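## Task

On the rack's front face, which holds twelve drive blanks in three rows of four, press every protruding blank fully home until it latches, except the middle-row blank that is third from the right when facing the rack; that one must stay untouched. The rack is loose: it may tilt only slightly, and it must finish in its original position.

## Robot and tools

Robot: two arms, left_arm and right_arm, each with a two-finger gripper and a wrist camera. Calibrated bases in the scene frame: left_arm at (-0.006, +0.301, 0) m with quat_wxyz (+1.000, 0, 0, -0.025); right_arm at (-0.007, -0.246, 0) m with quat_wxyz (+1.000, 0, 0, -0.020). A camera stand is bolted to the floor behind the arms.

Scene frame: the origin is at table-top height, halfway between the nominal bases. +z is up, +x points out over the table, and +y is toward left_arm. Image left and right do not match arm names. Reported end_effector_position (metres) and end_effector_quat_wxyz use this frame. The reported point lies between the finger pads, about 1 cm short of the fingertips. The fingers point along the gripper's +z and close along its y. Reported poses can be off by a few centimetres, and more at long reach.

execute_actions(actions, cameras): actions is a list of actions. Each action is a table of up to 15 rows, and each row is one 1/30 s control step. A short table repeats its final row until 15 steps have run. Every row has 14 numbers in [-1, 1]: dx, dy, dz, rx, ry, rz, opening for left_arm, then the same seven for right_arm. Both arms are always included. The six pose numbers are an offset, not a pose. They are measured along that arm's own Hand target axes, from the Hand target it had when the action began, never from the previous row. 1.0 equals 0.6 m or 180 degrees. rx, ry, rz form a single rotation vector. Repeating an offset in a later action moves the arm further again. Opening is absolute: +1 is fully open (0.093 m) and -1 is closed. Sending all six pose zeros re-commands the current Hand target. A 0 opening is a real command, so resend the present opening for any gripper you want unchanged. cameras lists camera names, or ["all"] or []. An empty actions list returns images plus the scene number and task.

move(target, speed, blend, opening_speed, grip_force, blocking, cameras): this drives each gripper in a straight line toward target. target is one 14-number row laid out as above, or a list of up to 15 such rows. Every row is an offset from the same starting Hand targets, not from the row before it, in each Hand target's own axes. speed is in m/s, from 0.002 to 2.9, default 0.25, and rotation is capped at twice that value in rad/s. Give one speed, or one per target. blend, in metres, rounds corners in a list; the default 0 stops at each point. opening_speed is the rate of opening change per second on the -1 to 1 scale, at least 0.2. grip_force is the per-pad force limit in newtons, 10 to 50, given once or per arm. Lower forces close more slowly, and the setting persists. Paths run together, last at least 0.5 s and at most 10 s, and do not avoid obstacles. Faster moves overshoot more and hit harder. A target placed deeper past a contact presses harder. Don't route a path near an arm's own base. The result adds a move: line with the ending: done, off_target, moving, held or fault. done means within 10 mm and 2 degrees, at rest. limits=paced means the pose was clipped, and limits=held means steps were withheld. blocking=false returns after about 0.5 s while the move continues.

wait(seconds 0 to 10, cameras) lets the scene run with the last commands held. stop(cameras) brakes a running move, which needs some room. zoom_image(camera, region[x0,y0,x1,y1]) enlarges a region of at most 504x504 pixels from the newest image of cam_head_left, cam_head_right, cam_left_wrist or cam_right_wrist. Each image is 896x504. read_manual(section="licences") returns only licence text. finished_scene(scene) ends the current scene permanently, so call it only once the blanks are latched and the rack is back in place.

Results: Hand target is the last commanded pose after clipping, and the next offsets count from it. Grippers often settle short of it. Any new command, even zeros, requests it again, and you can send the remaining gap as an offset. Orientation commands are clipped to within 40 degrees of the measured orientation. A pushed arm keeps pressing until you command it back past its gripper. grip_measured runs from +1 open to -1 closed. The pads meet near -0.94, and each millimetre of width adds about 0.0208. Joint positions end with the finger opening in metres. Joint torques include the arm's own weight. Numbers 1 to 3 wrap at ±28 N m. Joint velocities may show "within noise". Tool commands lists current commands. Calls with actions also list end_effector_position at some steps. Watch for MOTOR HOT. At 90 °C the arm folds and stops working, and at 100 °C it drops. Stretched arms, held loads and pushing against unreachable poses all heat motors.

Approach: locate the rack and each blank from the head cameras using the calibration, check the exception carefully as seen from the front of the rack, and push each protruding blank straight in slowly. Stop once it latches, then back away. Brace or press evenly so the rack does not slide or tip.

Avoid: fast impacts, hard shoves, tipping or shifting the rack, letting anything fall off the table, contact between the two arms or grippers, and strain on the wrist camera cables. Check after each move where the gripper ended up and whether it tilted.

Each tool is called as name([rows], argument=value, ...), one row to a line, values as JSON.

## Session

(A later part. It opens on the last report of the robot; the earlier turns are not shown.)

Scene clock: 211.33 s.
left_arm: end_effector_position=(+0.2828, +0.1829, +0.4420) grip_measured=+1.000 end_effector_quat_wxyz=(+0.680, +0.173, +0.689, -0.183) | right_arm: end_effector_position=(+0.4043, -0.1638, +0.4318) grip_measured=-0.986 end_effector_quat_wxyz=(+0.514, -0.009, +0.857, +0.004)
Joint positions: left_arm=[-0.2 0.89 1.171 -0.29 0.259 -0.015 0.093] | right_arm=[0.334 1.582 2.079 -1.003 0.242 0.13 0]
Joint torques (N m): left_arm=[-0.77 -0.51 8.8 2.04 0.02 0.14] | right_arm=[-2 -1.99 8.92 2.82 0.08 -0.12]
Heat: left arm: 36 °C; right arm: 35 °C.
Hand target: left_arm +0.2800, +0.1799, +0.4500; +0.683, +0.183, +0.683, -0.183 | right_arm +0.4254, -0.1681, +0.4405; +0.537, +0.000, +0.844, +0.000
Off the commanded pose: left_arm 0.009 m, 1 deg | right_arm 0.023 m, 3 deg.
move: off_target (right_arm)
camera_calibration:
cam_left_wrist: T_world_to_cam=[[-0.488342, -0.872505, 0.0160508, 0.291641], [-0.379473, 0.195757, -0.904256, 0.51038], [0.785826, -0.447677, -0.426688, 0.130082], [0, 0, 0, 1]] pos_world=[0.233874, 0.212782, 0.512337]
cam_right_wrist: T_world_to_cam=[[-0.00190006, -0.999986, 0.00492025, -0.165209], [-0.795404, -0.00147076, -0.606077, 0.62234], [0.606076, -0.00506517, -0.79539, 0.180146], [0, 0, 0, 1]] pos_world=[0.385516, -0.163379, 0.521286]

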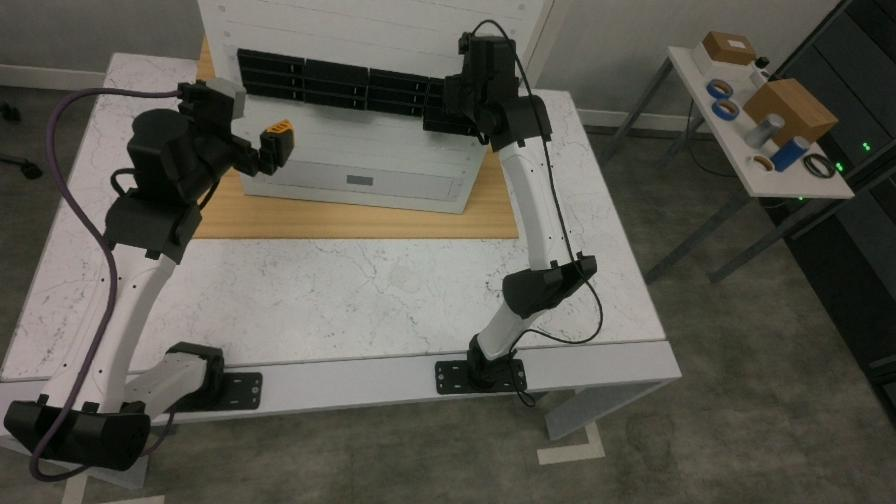

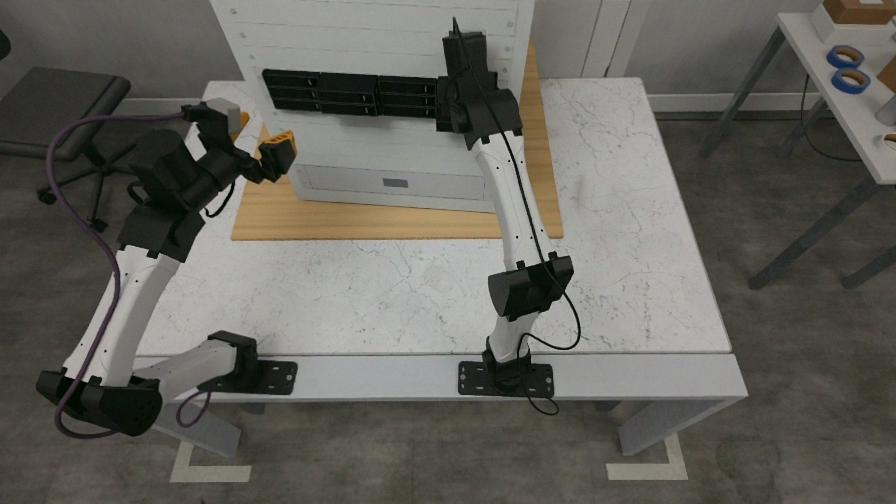

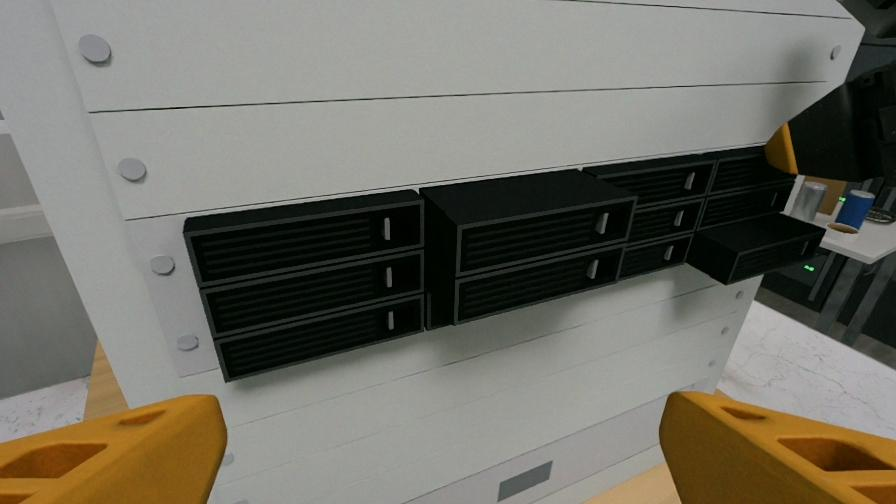

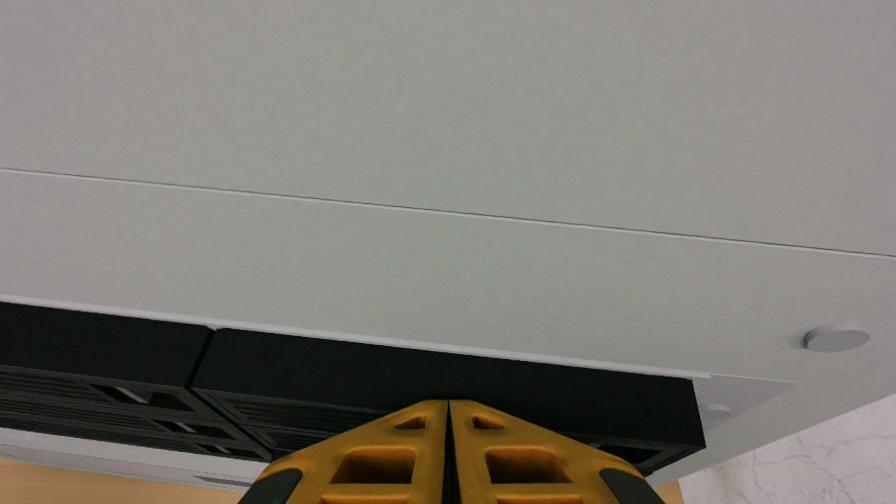

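move([
  [0, 0, 0, 0, 0, 0, 1.0, 0.05549, 0.015, -0.11844, 0, 0, 0, -1.0],
  [0, 0, 0, 0, 0, 0, 1.0, 0.14991, 0.015, -0.07421, 0, 0, 0, -1.0],
], speed=0.12, blend=[0.015, 0], cameras=["all"])

Scene clock: 225.60 s.
left_arm: end_effector_position=(+0.2828, +0.1829, +0.4420) grip_measured=+1.000 end_effector_quat_wxyz=(+0.680, +0.173, +0.689, -0.183) | right_arm: end_effector_position=(+0.3497, -0.1603, +0.3703) grip_measured=-0.986 end_effector_quat_wxyz=(+0.523, -0.006, +0.852, -0.008)
Joint positions: left_arm=[-0.2 0.89 1.171 -0.29 0.259 -0.015 0.093] | right_arm=[0.438 1.248 1.496 -0.752 0.359 0.17 0]
Joint torques (N m): left_arm=[-0.65 -0.55 8.9 2.02 0.01 0.17] | right_arm=[0.85 -5.09 7.15 2.25 0.13 0.18]
Heat: left arm: 36 °C; right arm: 38 °C.
Hand target: left_arm +0.2800, +0.1799, +0.4500; +0.683, +0.183, +0.683, -0.183 | right_arm +0.3470, -0.1590, +0.3778; +0.537, +0.000, +0.844, +0.000
Off the commanded pose: left_arm 0.009 m, 1 deg | right_arm 0.008 m, 2 deg.
move: done
camera_calibration:
cam_left_wrist: T_world_to_cam=[[-0.488342, -0.872505, 0.0160508, 0.291641], [-0.379473, 0.195757, -0.904256, 0.51038], [0.785826, -0.447677, -0.426688, 0.130082], [0, 0, 0, 1]] pos_world=[0.233874, 0.212782, 0.512337]
cam_right_wrist: T_world_to_cam=[[-0.0188962, -0.99958, 0.0219843, -0.161851], [-0.782447, 0.00109577, -0.622716, 0.543523], [0.62243, -0.0289685, -0.782139, 0.149873], [0, 0, 0, 1]] pos_world=[0.328934, -0.158037, 0.45924]

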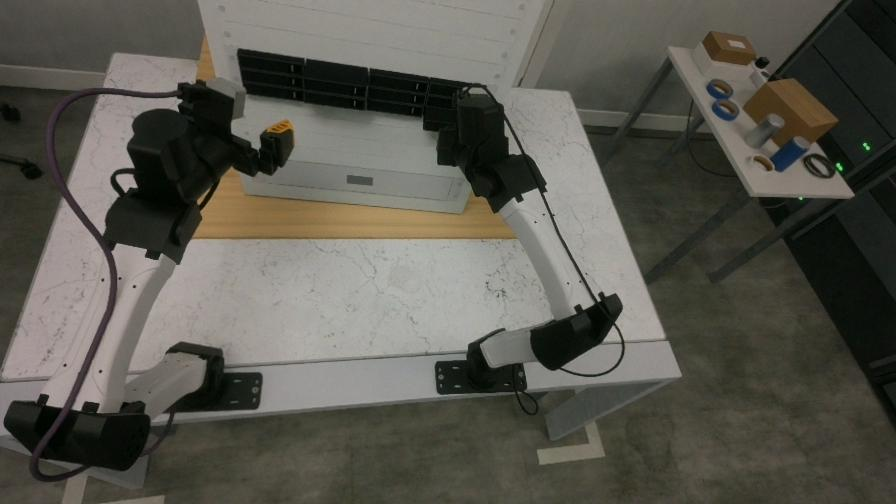

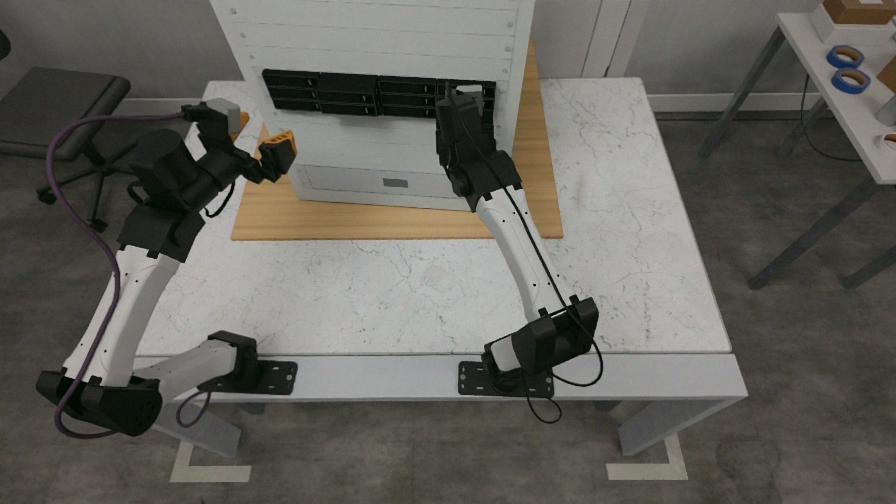

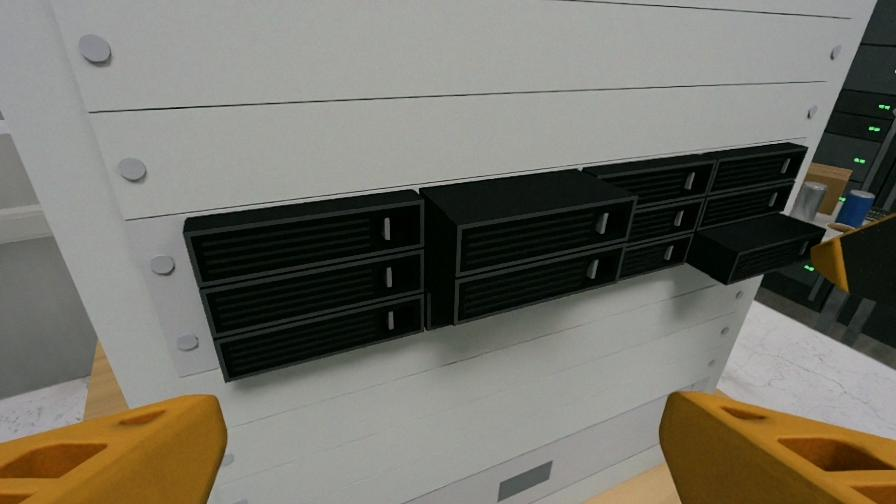

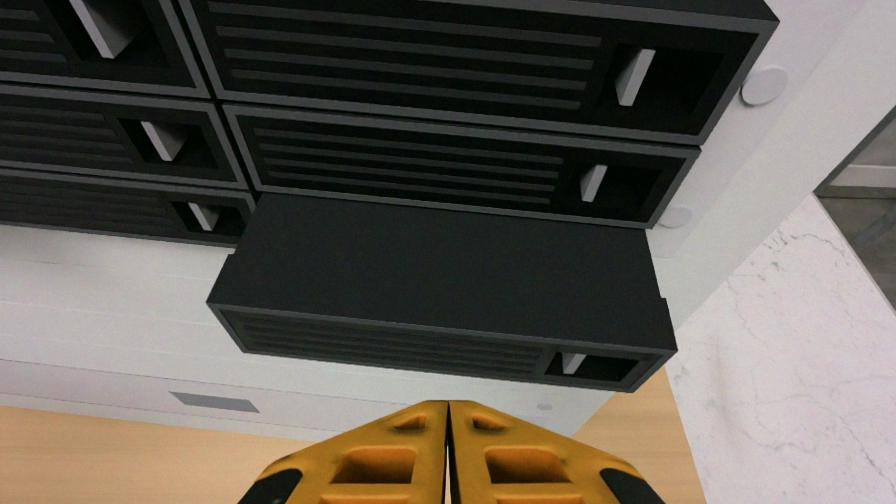

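move([
  [0, 0, 0, 0, 0, 0, 1.0, -0.01699, -0.0045, 0.03626, 0, 0, 0, -1.0],
  [0, 0, 0, 0, 0, 0, 1.0, -0.04954, -0.01317, 0.10575, 0, 0, 0, -1.0],
], speed=[0.06, 0.04], blend=[0.01, 0], cameras=["all"])

Scene clock: 232.93 s.
left_arm: end_effector_position=(+0.2828, +0.1829, +0.4420) grip_measured=+1.000 end_effector_quat_wxyz=(+0.680, +0.173, +0.689, -0.183) | right_arm: end_effector_position=(+0.4020, -0.1663, +0.3595) grip_measured=-0.986 end_effector_quat_wxyz=(+0.509, -0.004, +0.861, -0.006)
Joint positions: left_arm=[-0.2 0.89 1.171 -0.29 0.259 -0.015 0.093] | right_arm=[0.339 1.416 1.599 -0.706 0.266 0.135 0]
Joint torques (N m): left_arm=[-0.58 -0.5 8.73 2 0.01 0.14] | right_arm=[-1.33 -2.69 11.66 2.66 -0.08 -0.13]
Heat: left arm: 37 °C; right arm: 38 °C.
Hand target: left_arm +0.2800, +0.1799, +0.4500; +0.683, +0.183, +0.683, -0.183 | right_arm +0.4171, -0.1670, +0.3780; +0.537, +0.000, +0.843, +0.000
Off the commanded pose: left_arm 0.009 m, 1 deg | right_arm 0.024 m, 4 deg.
move: off_target (right_arm)
camera_calibration:
cam_left_wrist: T_world_to_cam=[[-0.488342, -0.872505, 0.0160508, 0.291641], [-0.379473, 0.195757, -0.904256, 0.51038], [0.785826, -0.447677, -0.426688, 0.130082], [0, 0, 0, 1]] pos_world=[0.233874, 0.212782, 0.512337]
cam_right_wrist: T_world_to_cam=[[-0.0202682, -0.999651, 0.0169344, -0.164291], [-0.803387, 0.00620217, -0.595426, 0.577274], [0.595113, -0.0256731, -0.803232, 0.127813], [0, 0, 0, 1]] pos_world=[0.384381, -0.164533, 0.44917]

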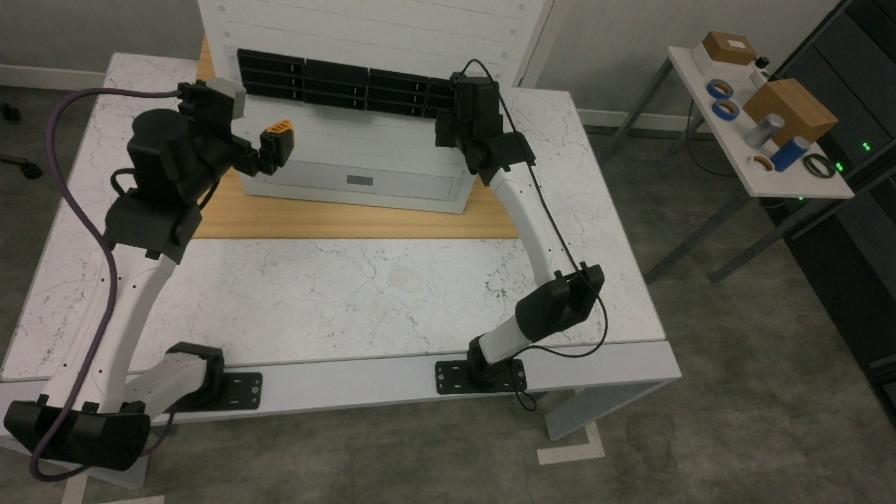

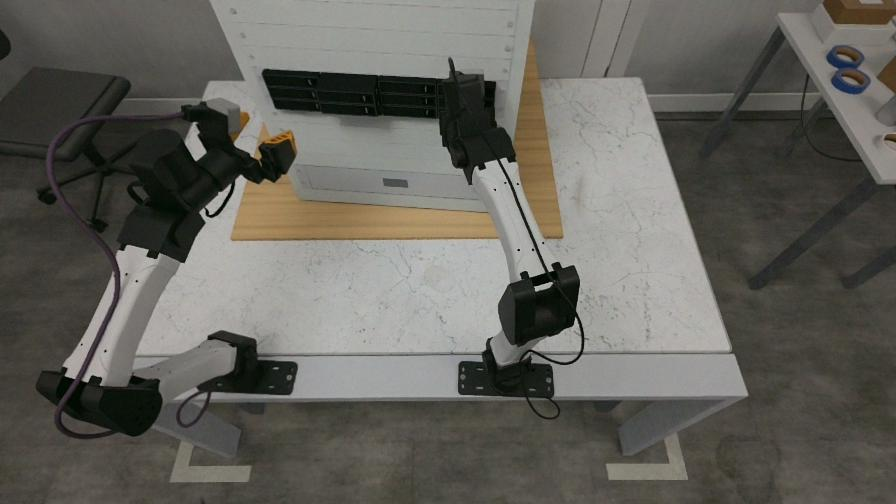

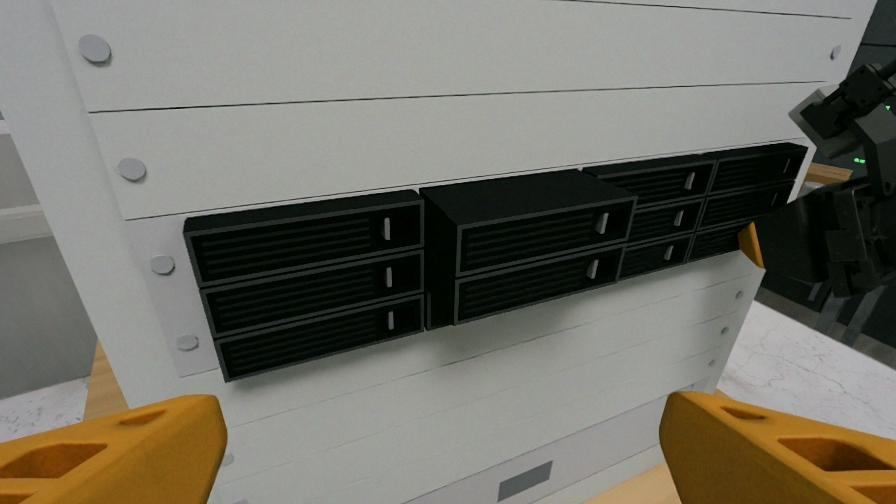

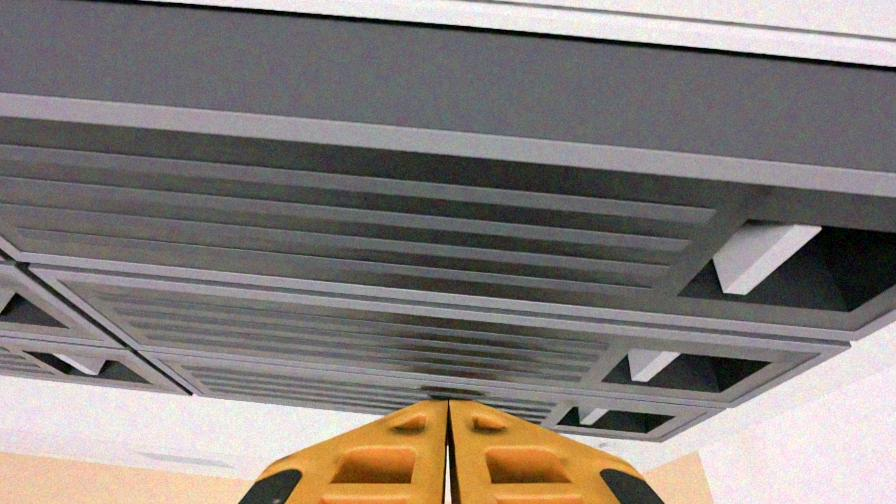

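zoom_image(camera="cam_right_wrist", region=[0, 220, 440, 470])

zoom_image(camera="cam_right_wrist", region=[440, 230, 896, 480])

zoom_image(camera="cam_left_wrist", region=[570, 110, 870, 290])

Scaled by 1.145 from the camera's 896x504 image, which has a finer 1280x720 frame.

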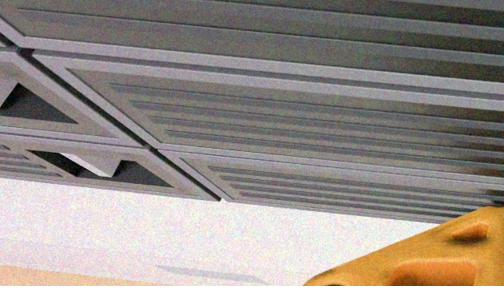

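Scaled by 1.105 from the camera's 896x504 image, which has a finer 1280x720 frame.

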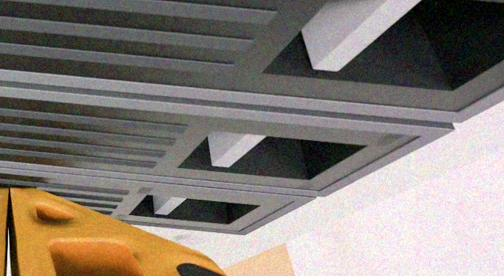

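Scaled by 1.680 from the camera's 896x504 image, which has a finer 1280x720 frame.

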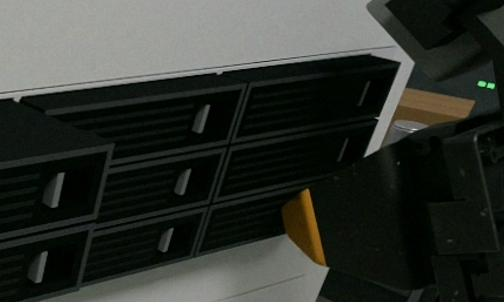

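move(target=[0, 0, 0, 0, 0, 0, 1.0, -0.0057, -0.0015, 0.0121, 0, 0, 0, -1.0], speed=0.04, cameras=["cam_right_wrist"])

Scene clock: 241.70 s.
left_arm: end_effector_position=(+0.2828, +0.1829, +0.4420) grip_measured=+1.000 end_effector_quat_wxyz=(+0.680, +0.173, +0.689, -0.183) | right_arm: end_effector_position=(+0.4024, -0.1666, +0.3595) grip_measured=-0.986 end_effector_quat_wxyz=(+0.502, -0.008, +0.865, -0.004)
Joint positions: left_arm=[-0.2 0.89 1.171 -0.29 0.259 -0.015 0.093] | right_arm=[0.333 1.428 1.623 -0.732 0.253 0.131 0]
Joint torques (N m): left_arm=[-0.69 -0.62 8.94 2.01 0.04 0.13] | right_arm=[-1.8 -1.72 11.23 2.99 -0.05 -0.1]
Heat: left arm: 37 °C; right arm: 39 °C.
Hand target: left_arm +0.2800, +0.1799, +0.4500; +0.683, +0.183, +0.683, -0.183 | right_arm +0.4251, -0.1681, +0.3780; +0.537, +0.001, +0.844, +0.000
Off the commanded pose: left_arm 0.009 m, 1 deg | right_arm 0.029 m, 5 deg.
move: off_target (right_arm)
camera_calibration:
cam_right_wrist: T_world_to_cam=[[-0.0123387, -0.999745, 0.0189196, -0.168517], [-0.812693, -0.000996949, -0.582692, 0.575553], [0.582562, -0.0225655, -0.812473, 0.136476], [0, 0, 0, 1]] pos_world=[0.386163, -0.164821, 0.449442]
Images, in order (width x height): cam_right_wrist 896x504.

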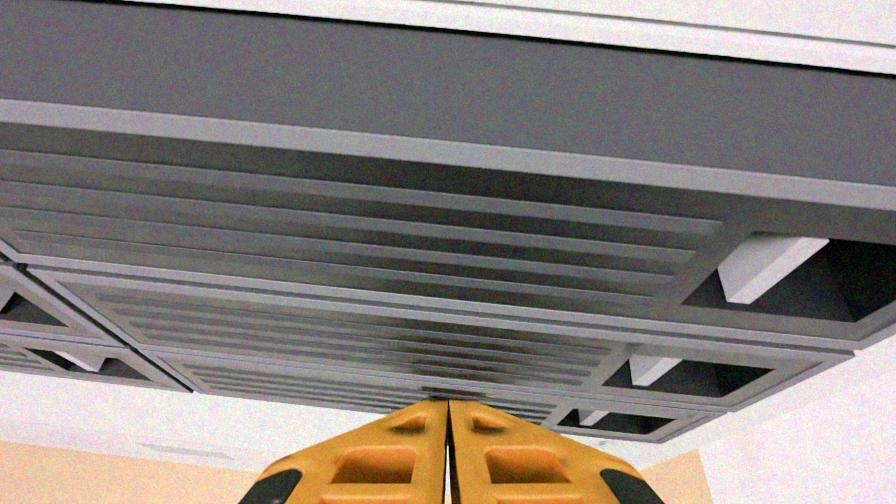

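move(target=[0.00833, -0.10557, 0.21683, -0.05467, 0.13853, -0.01212, -1.0, 0.03702, -0.03333, -0.15768, 0, 0, 0, -1.0], speed=0.15, cameras=["all"])

Scene clock: 256.50 s.
left_arm: end_effector_position=(+0.3603, +0.0632, +0.4431) grip_measured=-0.976 end_effector_quat_wxyz=(+0.530, +0.151, +0.829, -0.091) | right_arm: end_effector_position=(+0.3336, -0.1899, +0.3978) grip_measured=-0.986 end_effector_quat_wxyz=(+0.536, +0.003, +0.844, -0.001)
Joint positions: left_arm=[-0.644 1.637 2.136 -0.958 -0.31 -0.139 0] | right_arm=[0.333 1.194 1.558 -0.823 0.268 0.131 0]
Joint torques (N m): left_arm=[-0.49 -6.06 8.17 1.91 -0.3 -0.18] | right_arm=[1.1 -3.77 6.67 2.1 0.09 0.07]
Heat: left arm: 38 °C; right arm: 41 °C.
Hand target: left_arm +0.3611, +0.0601, +0.4451; +0.529, +0.146, +0.831, -0.093 | right_arm +0.3300, -0.1879, +0.3979; +0.537, +0.001, +0.843, +0.000
Off the commanded pose: left_arm 0.004 m, 1 deg | right_arm 0.004 m, 0 deg.
move: done
camera_calibration:
cam_left_wrist: T_world_to_cam=[[-0.349437, -0.936906, -0.010029, 0.190561], [-0.712454, 0.272644, -0.646587, 0.565047], [0.608526, -0.218796, -0.762774, 0.214275], [0, 0, 0, 1]] pos_world=[0.338768, 0.071363, 0.530706]
cam_right_wrist: T_world_to_cam=[[-0.0268477, -0.999639, 0.00141376, -0.18151], [-0.764166, 0.0196117, -0.644721, 0.554335], [0.64446, -0.0183896, -0.764417, 0.168144], [0, 0, 0, 1]] pos_world=[0.310369, -0.189223, 0.48618]

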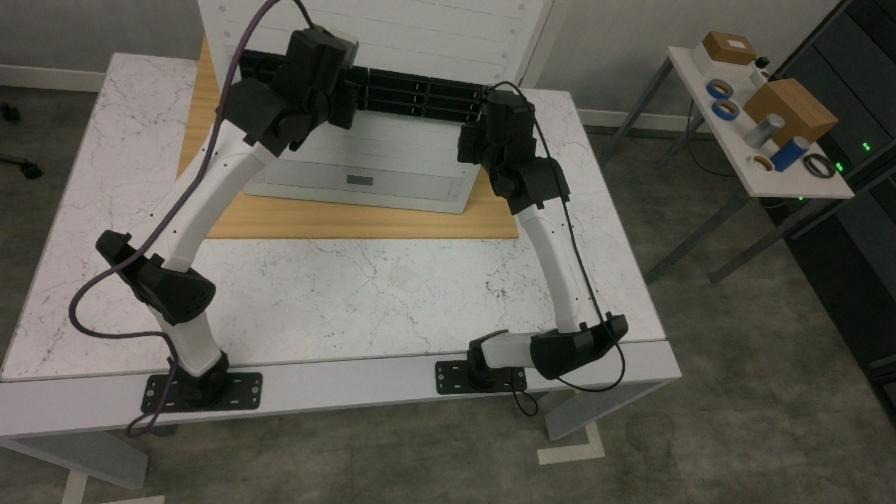

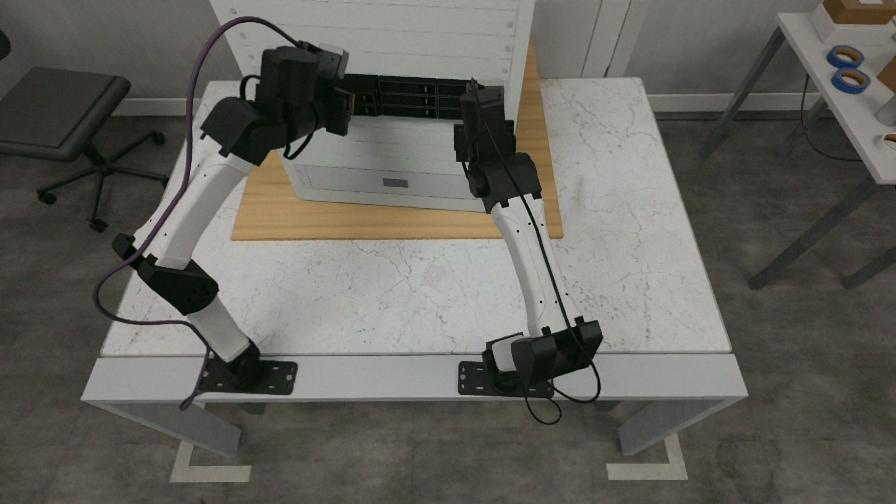

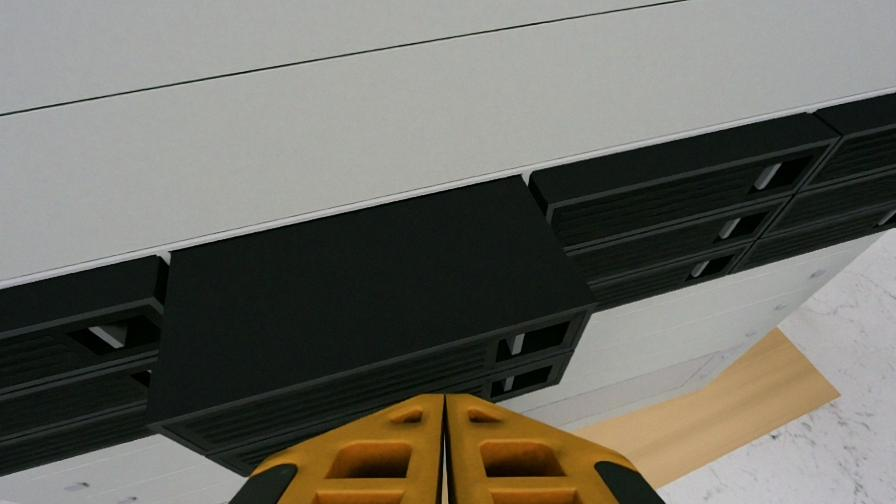

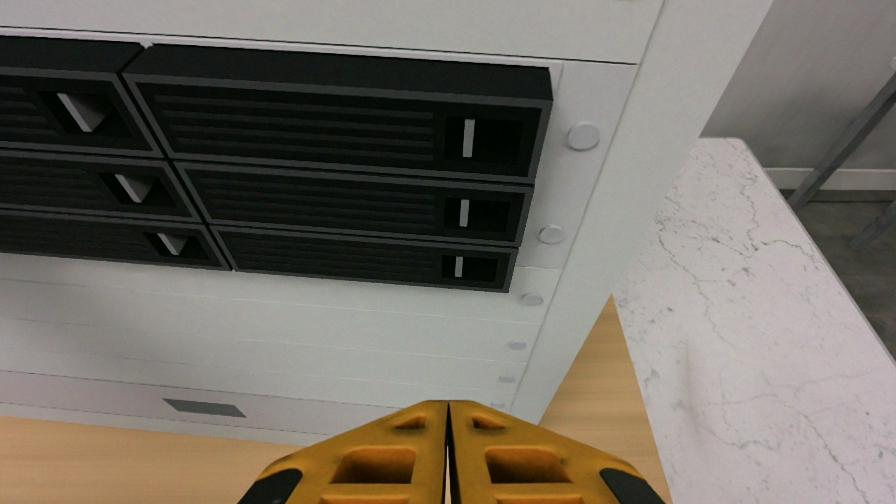

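move(target=[0.0040, 0.01069, 0.02889, 0, 0, 0, -1.0, 0, 0, 0, 0, 0, 0, -1.0], speed=0.06, cameras=["cam_left_wrist", "cam_right_wrist"])

Scene clock: 275.90 s.
left_arm: end_effector_position=(+0.3706, +0.0635, +0.4434) grip_measured=-0.976 end_effector_quat_wxyz=(+0.535, +0.145, +0.827, -0.096) | right_arm: end_effector_position=(+0.3336, -0.1899, +0.3978) grip_measured=-0.986 end_effector_quat_wxyz=(+0.536, +0.003, +0.844, -0.001)
Joint positions: left_arm=[-0.622 1.652 2.136 -0.926 -0.293 -0.139 0] | right_arm=[0.333 1.194 1.558 -0.823 0.268 0.131 0]
Joint torques (N m): left_arm=[0.77 -6.45 5.34 2.11 -0.07 0] | right_arm=[1.07 -3.75 6.65 2.1 0.09 0.07]
Heat: left arm: 38 °C; right arm: 39 °C.
Hand target: left_arm +0.3771, +0.0611, +0.4356; +0.529, +0.146, +0.831, -0.093 | right_arm +0.3300, -0.1879, +0.3979; +0.537, +0.001, +0.843, +0.000
Off the commanded pose: left_arm 0.010 m, 1 deg | right_arm 0.004 m, 0 deg.
move: done
camera_calibration:
cam_left_wrist: T_world_to_cam=[[-0.343714, -0.939069, 0.0031847, 0.186588], [-0.708358, 0.25704, -0.657389, 0.576752], [0.616515, -0.228209, -0.753545, 0.201942], [0, 0, 0, 1]] pos_world=[0.348179, 0.0730551, 0.530729]
cam_right_wrist: T_world_to_cam=[[-0.0268477, -0.999639, 0.00141376, -0.18151], [-0.764166, 0.0196117, -0.644721, 0.554335], [0.64446, -0.0183896, -0.764417, 0.168144], [0, 0, 0, 1]] pos_world=[0.310369, -0.189223, 0.48618]
Images, in order (width x height): cam_left_wrist 896x504, cam_right_wrist 896x504.

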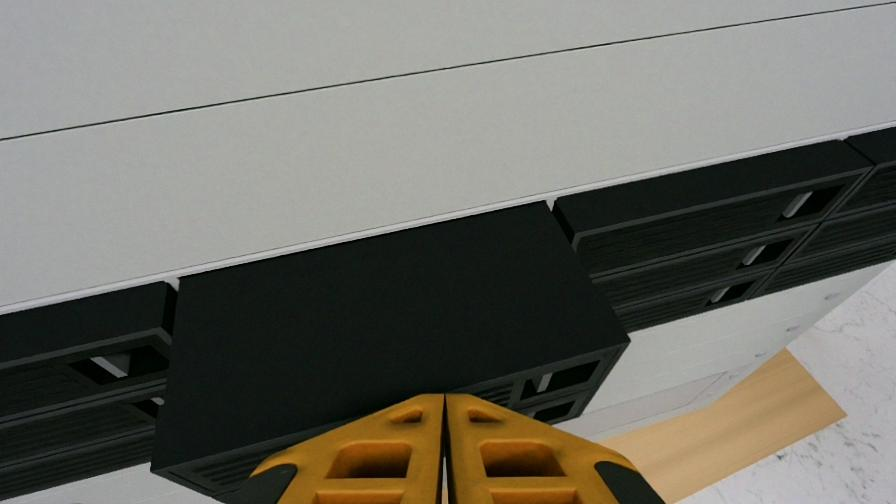

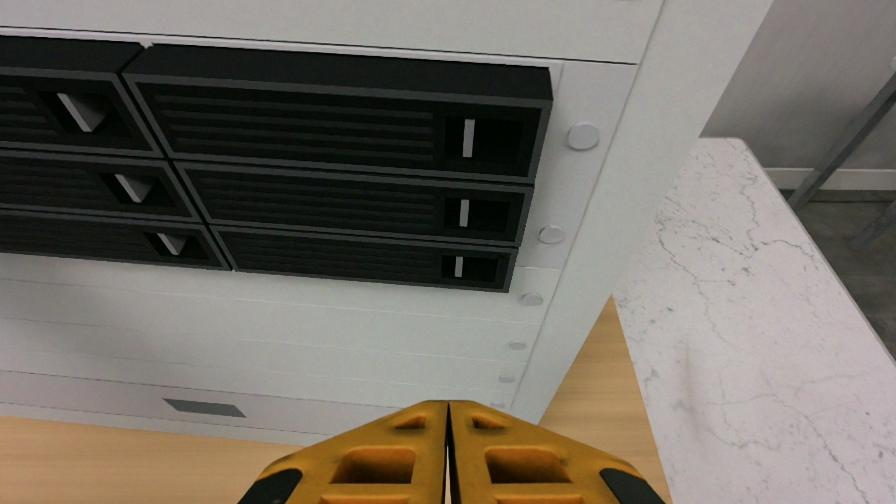

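move(target=[0.03263, 0, 0.01521, 0, 0, 0, -1.0, 0, 0, 0, 0, 0, 0, -1.0], speed=0.06, cameras=[])

Scene clock: 285.60 s.
left_arm: end_effector_position=(+0.3785, +0.0566, +0.4131) grip_measured=-0.976 end_effector_quat_wxyz=(+0.527, +0.148, +0.832, -0.092) | right_arm: end_effector_position=(+0.3336, -0.1899, +0.3978) grip_measured=-0.986 end_effector_quat_wxyz=(+0.536, +0.003, +0.844, -0.001)
Joint positions: left_arm=[-0.622 1.623 1.976 -0.816 -0.29 -0.139 0] | right_arm=[0.333 1.194 1.558 -0.823 0.268 0.131 0]
Joint torques (N m): left_arm=[0.51 -10.06 4.51 2.14 -0.14 -0.02] | right_arm=[1.09 -3.75 6.64 2.1 0.1 0.08]
Heat: left arm: 37 °C; right arm: 39 °C.
Hand target: left_arm +0.3771, +0.0611, +0.4139; +0.529, +0.146, +0.831, -0.093 | right_arm +0.3300, -0.1879, +0.3979; +0.537, +0.001, +0.843, +0.000
Off the commanded pose: left_arm 0.005 m, 0 deg | right_arm 0.004 m, 0 deg.
move: done
No camera images: "cameras" was empty.

move(target=[-0.0435, 0, -0.02029, 0, 0, 0, -1.0, 0, 0, 0, 0, 0, 0, -1.0], speed=0.06, cameras=["cam_left_wrist"])

Scene clock: 290.23 s.
left_arm: end_effector_position=(+0.3740, +0.0602, +0.4401) grip_measured=-0.976 end_effector_quat_wxyz=(+0.529, +0.147, +0.830, -0.094) | right_arm: end_effector_position=(+0.3336, -0.1899, +0.3978) grip_measured=-0.986 end_effector_quat_wxyz=(+0.536, +0.003, +0.844, -0.001)
Joint positions: left_arm=[-0.622 1.678 2.166 -0.945 -0.29 -0.139 0] | right_arm=[0.333 1.194 1.558 -0.823 0.268 0.131 0]
Joint torques (N m): left_arm=[0.7 -6.76 8.34 1.91 -0.12 0] | right_arm=[1.09 -3.77 6.64 2.09 0.09 0.07]
Heat: left arm: 37 °C; right arm: 39 °C.
Hand target: left_arm +0.3771, +0.0611, +0.4426; +0.529, +0.146, +0.831, -0.093 | right_arm +0.3300, -0.1879, +0.3979; +0.537, +0.001, +0.843, +0.000
Off the commanded pose: left_arm 0.004 m, 0 deg | right_arm 0.004 m, 0 deg.
move: done
camera_calibration:
cam_left_wrist: T_world_to_cam=[[-0.345961, -0.938249, -0.00061506, 0.187163], [-0.716205, 0.26451, -0.645821, 0.575248], [0.606103, -0.222989, -0.763489, 0.204558], [0, 0, 0, 1]] pos_world=[0.352763, 0.0690605, 0.5278]
Images, in order (width x height): cam_left_wrist 896x504.

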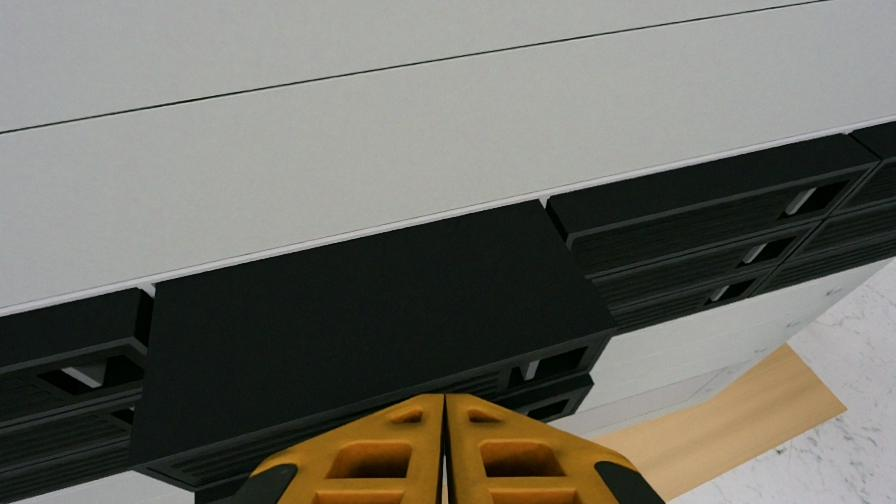

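zoom_image(camera="cam_left_wrist", region=[440, 280, 740, 450])

zoom_image(camera="cam_left_wrist", region=[100, 330, 400, 500])

Scaled by 1.680 from the camera's 896x504 image, which has a finer 1280x720 frame.

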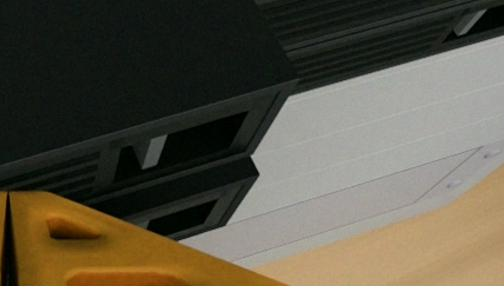

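Scaled by 1.680 from the camera's 896x504 image, which has a finer 1280x720 frame.

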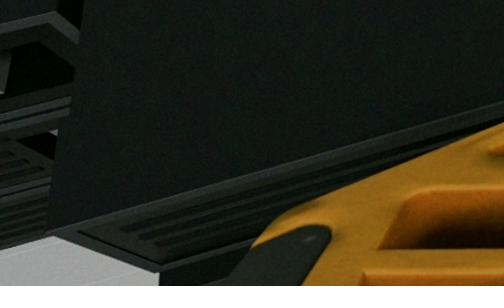

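move(target=[-0.0137, 0.00779, 0.02937, 0, 0, 0, -1.0, 0, 0, 0, 0, 0, 0, -1.0], speed=0.04, cameras=["cam_left_wrist"])

Scene clock: 311.47 s.
left_arm: end_effector_position=(+0.3930, +0.0587, +0.4428) grip_measured=-0.976 end_effector_quat_wxyz=(+0.531, +0.141, +0.830, -0.096) | right_arm: end_effector_position=(+0.3336, -0.1899, +0.3978) grip_measured=-0.986 end_effector_quat_wxyz=(+0.536, +0.003, +0.844, -0.001)
Joint positions: left_arm=[-0.59 1.749 2.258 -0.955 -0.264 -0.135 0] | right_arm=[0.333 1.194 1.558 -0.823 0.268 0.131 0]
Joint torques (N m): left_arm=[0.91 -7.05 8.09 1.91 -0.08 0.12] | right_arm=[1.1 -3.77 6.64 2.1 0.09 0.07]
Heat: left arm: 40 °C; right arm: 39 °C.
Hand target: left_arm +0.3969, +0.0589, +0.4429; +0.529, +0.146, +0.830, -0.093 | right_arm +0.3300, -0.1879, +0.3979; +0.537, +0.001, +0.843, +0.000
Off the commanded pose: left_arm 0.004 m, 1 deg | right_arm 0.004 m, 0 deg.
move: done
camera_calibration:
cam_left_wrist: T_world_to_cam=[[-0.339421, -0.940587, 0.00946549, 0.185457], [-0.716337, 0.25195, -0.650679, 0.593973], [0.609635, -0.227635, -0.759294, 0.19186], [0, 0, 0, 1]] pos_world=[0.371468, 0.068461, 0.530408]
Images, in order (width x height): cam_left_wrist 896x504.

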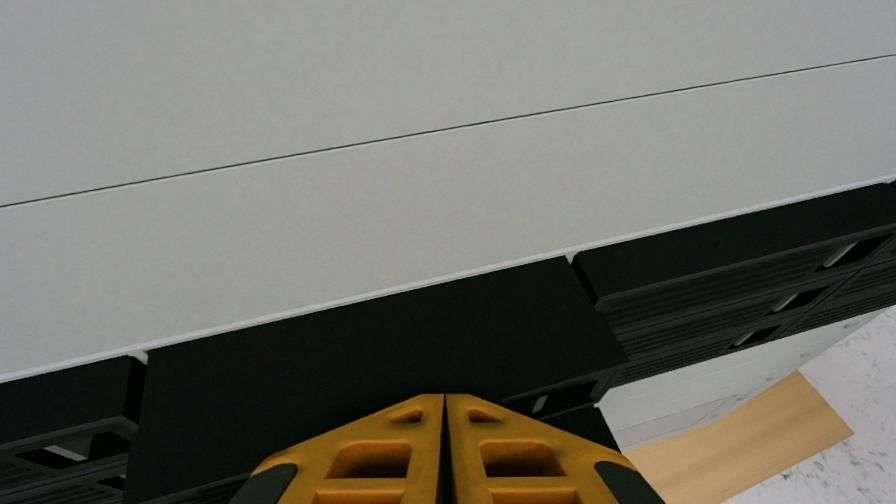

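move(target=[-0.00822, 0.00467, 0.01762, 0, 0, 0, -1.0, 0, 0, 0, 0, 0, 0, -1.0], speed=0.04, cameras=["cam_left_wrist", "cam_head_left"])

Scene clock: 314.60 s.
left_arm: end_effector_position=(+0.4040, +0.0579, +0.4441) grip_measured=-0.976 end_effector_quat_wxyz=(+0.532, +0.141, +0.829, -0.096) | right_arm: end_effector_position=(+0.3336, -0.1899, +0.3978) grip_measured=-0.986 end_effector_quat_wxyz=(+0.536, +0.003, +0.844, -0.001)
Joint positions: left_arm=[-0.572 1.798 2.325 -0.971 -0.249 -0.127 0] | right_arm=[0.333 1.194 1.558 -0.823 0.268 0.131 0]
Joint torques (N m): left_arm=[0.92 -7.19 7.92 1.95 -0.06 0.11] | right_arm=[1.09 -3.73 6.64 2.09 0.1 0.07]
Heat: left arm: 40 °C; right arm: 39 °C.
Hand target: left_arm +0.4089, +0.0575, +0.4428; +0.529, +0.146, +0.830, -0.093 | right_arm +0.3300, -0.1879, +0.3979; +0.537, +0.001, +0.843, +0.000
Off the commanded pose: left_arm 0.005 m, 1 deg | right_arm 0.004 m, 0 deg.
move: done
camera_calibration:
cam_left_wrist: T_world_to_cam=[[-0.33865, -0.940868, 0.00918452, 0.188268], [-0.715792, 0.251277, -0.651538, 0.603059], [0.610703, -0.227217, -0.75856, 0.185118], [0, 0, 0, 1]] pos_world=[0.38237, 0.0676626, 0.53161]
Images, in order (width x height): cam_head_left 896x504, cam_left_wrist 896x504.

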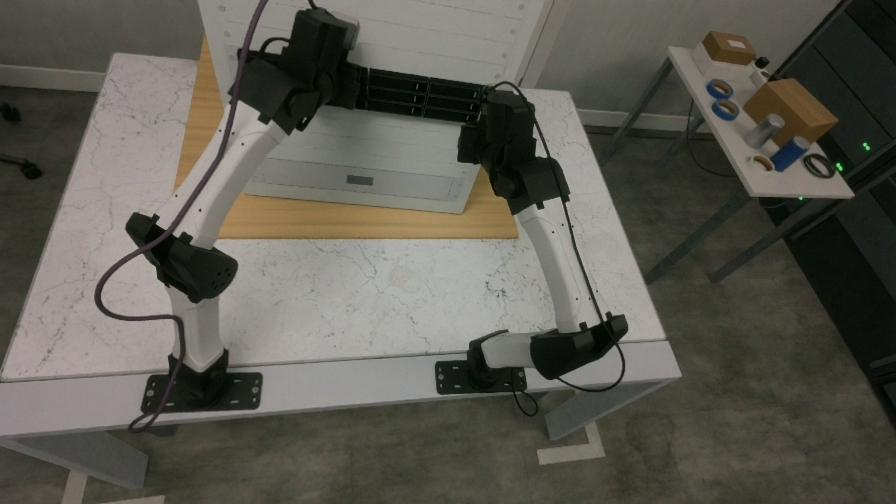

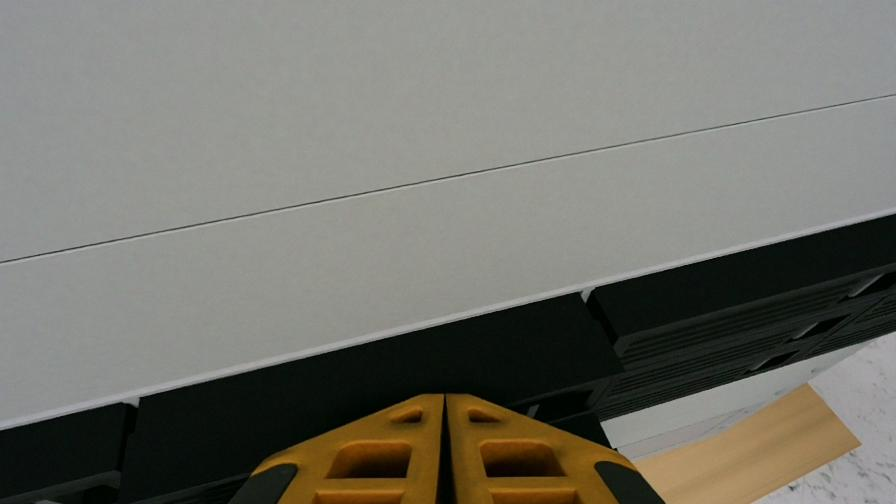

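move(target=[-0.00822, 0.00467, 0.01762, 0, 0, 0, -1.0, 0, 0, 0, 0, 0, 0, -1.0], speed=0.04, cameras=["cam_left_wrist", "cam_right_wrist"])

Scene clock: 320.83 s.
left_arm: end_effector_position=(+0.4132, +0.0561, +0.4463) grip_measured=-0.976 end_effector_quat_wxyz=(+0.532, +0.143, +0.829, -0.098) | right_arm: end_effector_position=(+0.3336, -0.1899, +0.3978) grip_measured=-0.986 end_effector_quat_wxyz=(+0.536, +0.003, +0.844, -0.001)
Joint positions: left_arm=[-0.558 1.85 2.407 -0.997 -0.231 -0.12 0] | right_arm=[0.333 1.194 1.558 -0.823 0.268 0.131 0]
Joint torques (N m): left_arm=[1.11 -7.25 7.69 1.99 -0.1 0.07] | right_arm=[1.07 -3.75 6.63 2.1 0.09 0.08]
Heat: left arm: 40 °C; right arm: 39 °C.
Hand target: left_arm +0.4209, +0.0562, +0.4427; +0.529, +0.146, +0.831, -0.093 | right_arm +0.3300, -0.1879, +0.3979; +0.537, +0.001, +0.843, +0.000
Off the commanded pose: left_arm 0.008 m, 1 deg | right_arm 0.004 m, 0 deg.
move: done
camera_calibration:
cam_left_wrist: T_world_to_cam=[[-0.343459, -0.939105, 0.0108486, 0.190853], [-0.714053, 0.253612, -0.65254, 0.61123], [0.610053, -0.231867, -0.757676, 0.180856], [0, 0, 0, 1]] pos_world=[0.391669, 0.0661496, 0.533812]
cam_right_wrist: T_world_to_cam=[[-0.0268477, -0.999639, 0.00141376, -0.18151], [-0.764166, 0.0196117, -0.644721, 0.554335], [0.64446, -0.0183896, -0.764417, 0.168144], [0, 0, 0, 1]] pos_world=[0.310369, -0.189223, 0.48618]
Images, in order (width x height): cam_left_wrist 896x504, cam_right_wrist 896x504.

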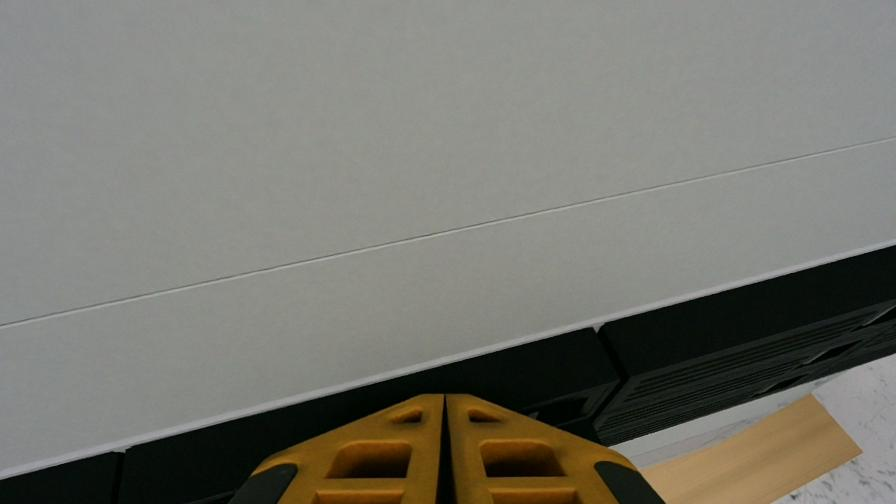

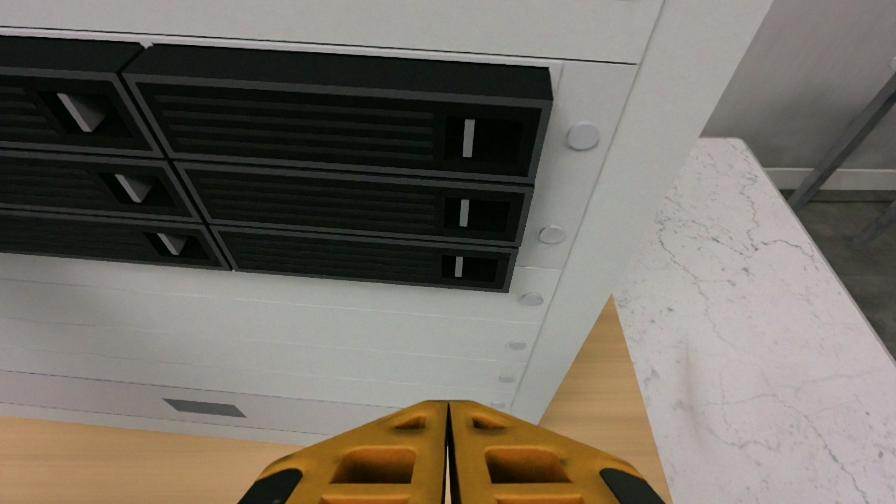

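move(target=[0.00959, 0.00315, 0.01887, 0, 0, 0, -1.0, 0, 0, 0, 0, 0, 0, -1.0], speed=0.04, cameras=["cam_left_wrist", "cam_right_wrist"])

Scene clock: 326.50 s.
left_arm: end_effector_position=(+0.4212, +0.0560, +0.4485) grip_measured=-0.976 end_effector_quat_wxyz=(+0.543, +0.139, +0.822, -0.103) | right_arm: end_effector_position=(+0.3336, -0.1899, +0.3978) grip_measured=-0.986 end_effector_quat_wxyz=(+0.536, +0.003, +0.844, -0.001)
Joint positions: left_arm=[-0.546 1.85 2.385 -0.946 -0.221 -0.116 0] | right_arm=[0.333 1.194 1.558 -0.823 0.268 0.131 0]
Joint torques (N m): left_arm=[0.91 -8.35 4.11 2.06 -0.09 0.13] | right_arm=[1.09 -3.75 6.67 2.1 0.09 0.08]
Heat: left arm: 40 °C; right arm: 39 °C.
Hand target: left_arm +0.4289, +0.0552, +0.4327; +0.529, +0.146, +0.831, -0.093 | right_arm +0.3300, -0.1879, +0.3979; +0.537, +0.001, +0.843, +0.000
Off the commanded pose: left_arm 0.018 m, 2 deg | right_arm 0.004 m, 0 deg.
move: off_target (left_arm)
camera_calibration:
cam_left_wrist: T_world_to_cam=[[-0.342331, -0.9394, 0.018385, 0.189614], [-0.699325, 0.241678, -0.672708, 0.621895], [0.627499, -0.243146, -0.739679, 0.162903], [0, 0, 0, 1]] pos_world=[0.397596, 0.0674338, 0.535364]
cam_right_wrist: T_world_to_cam=[[-0.0268477, -0.999639, 0.00141376, -0.18151], [-0.764166, 0.0196117, -0.644721, 0.554335], [0.64446, -0.0183896, -0.764417, 0.168144], [0, 0, 0, 1]] pos_world=[0.310369, -0.189223, 0.48618]
Images, in order (width x height): cam_left_wrist 896x504, cam_right_wrist 896x504.

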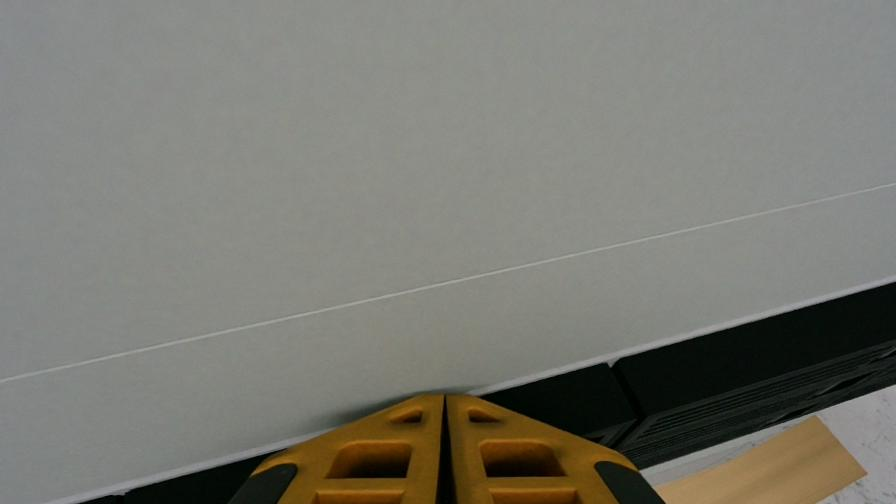

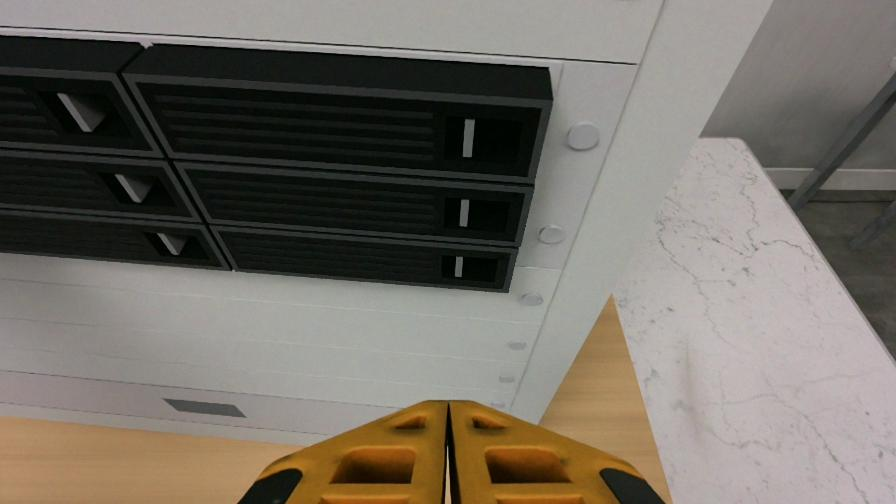

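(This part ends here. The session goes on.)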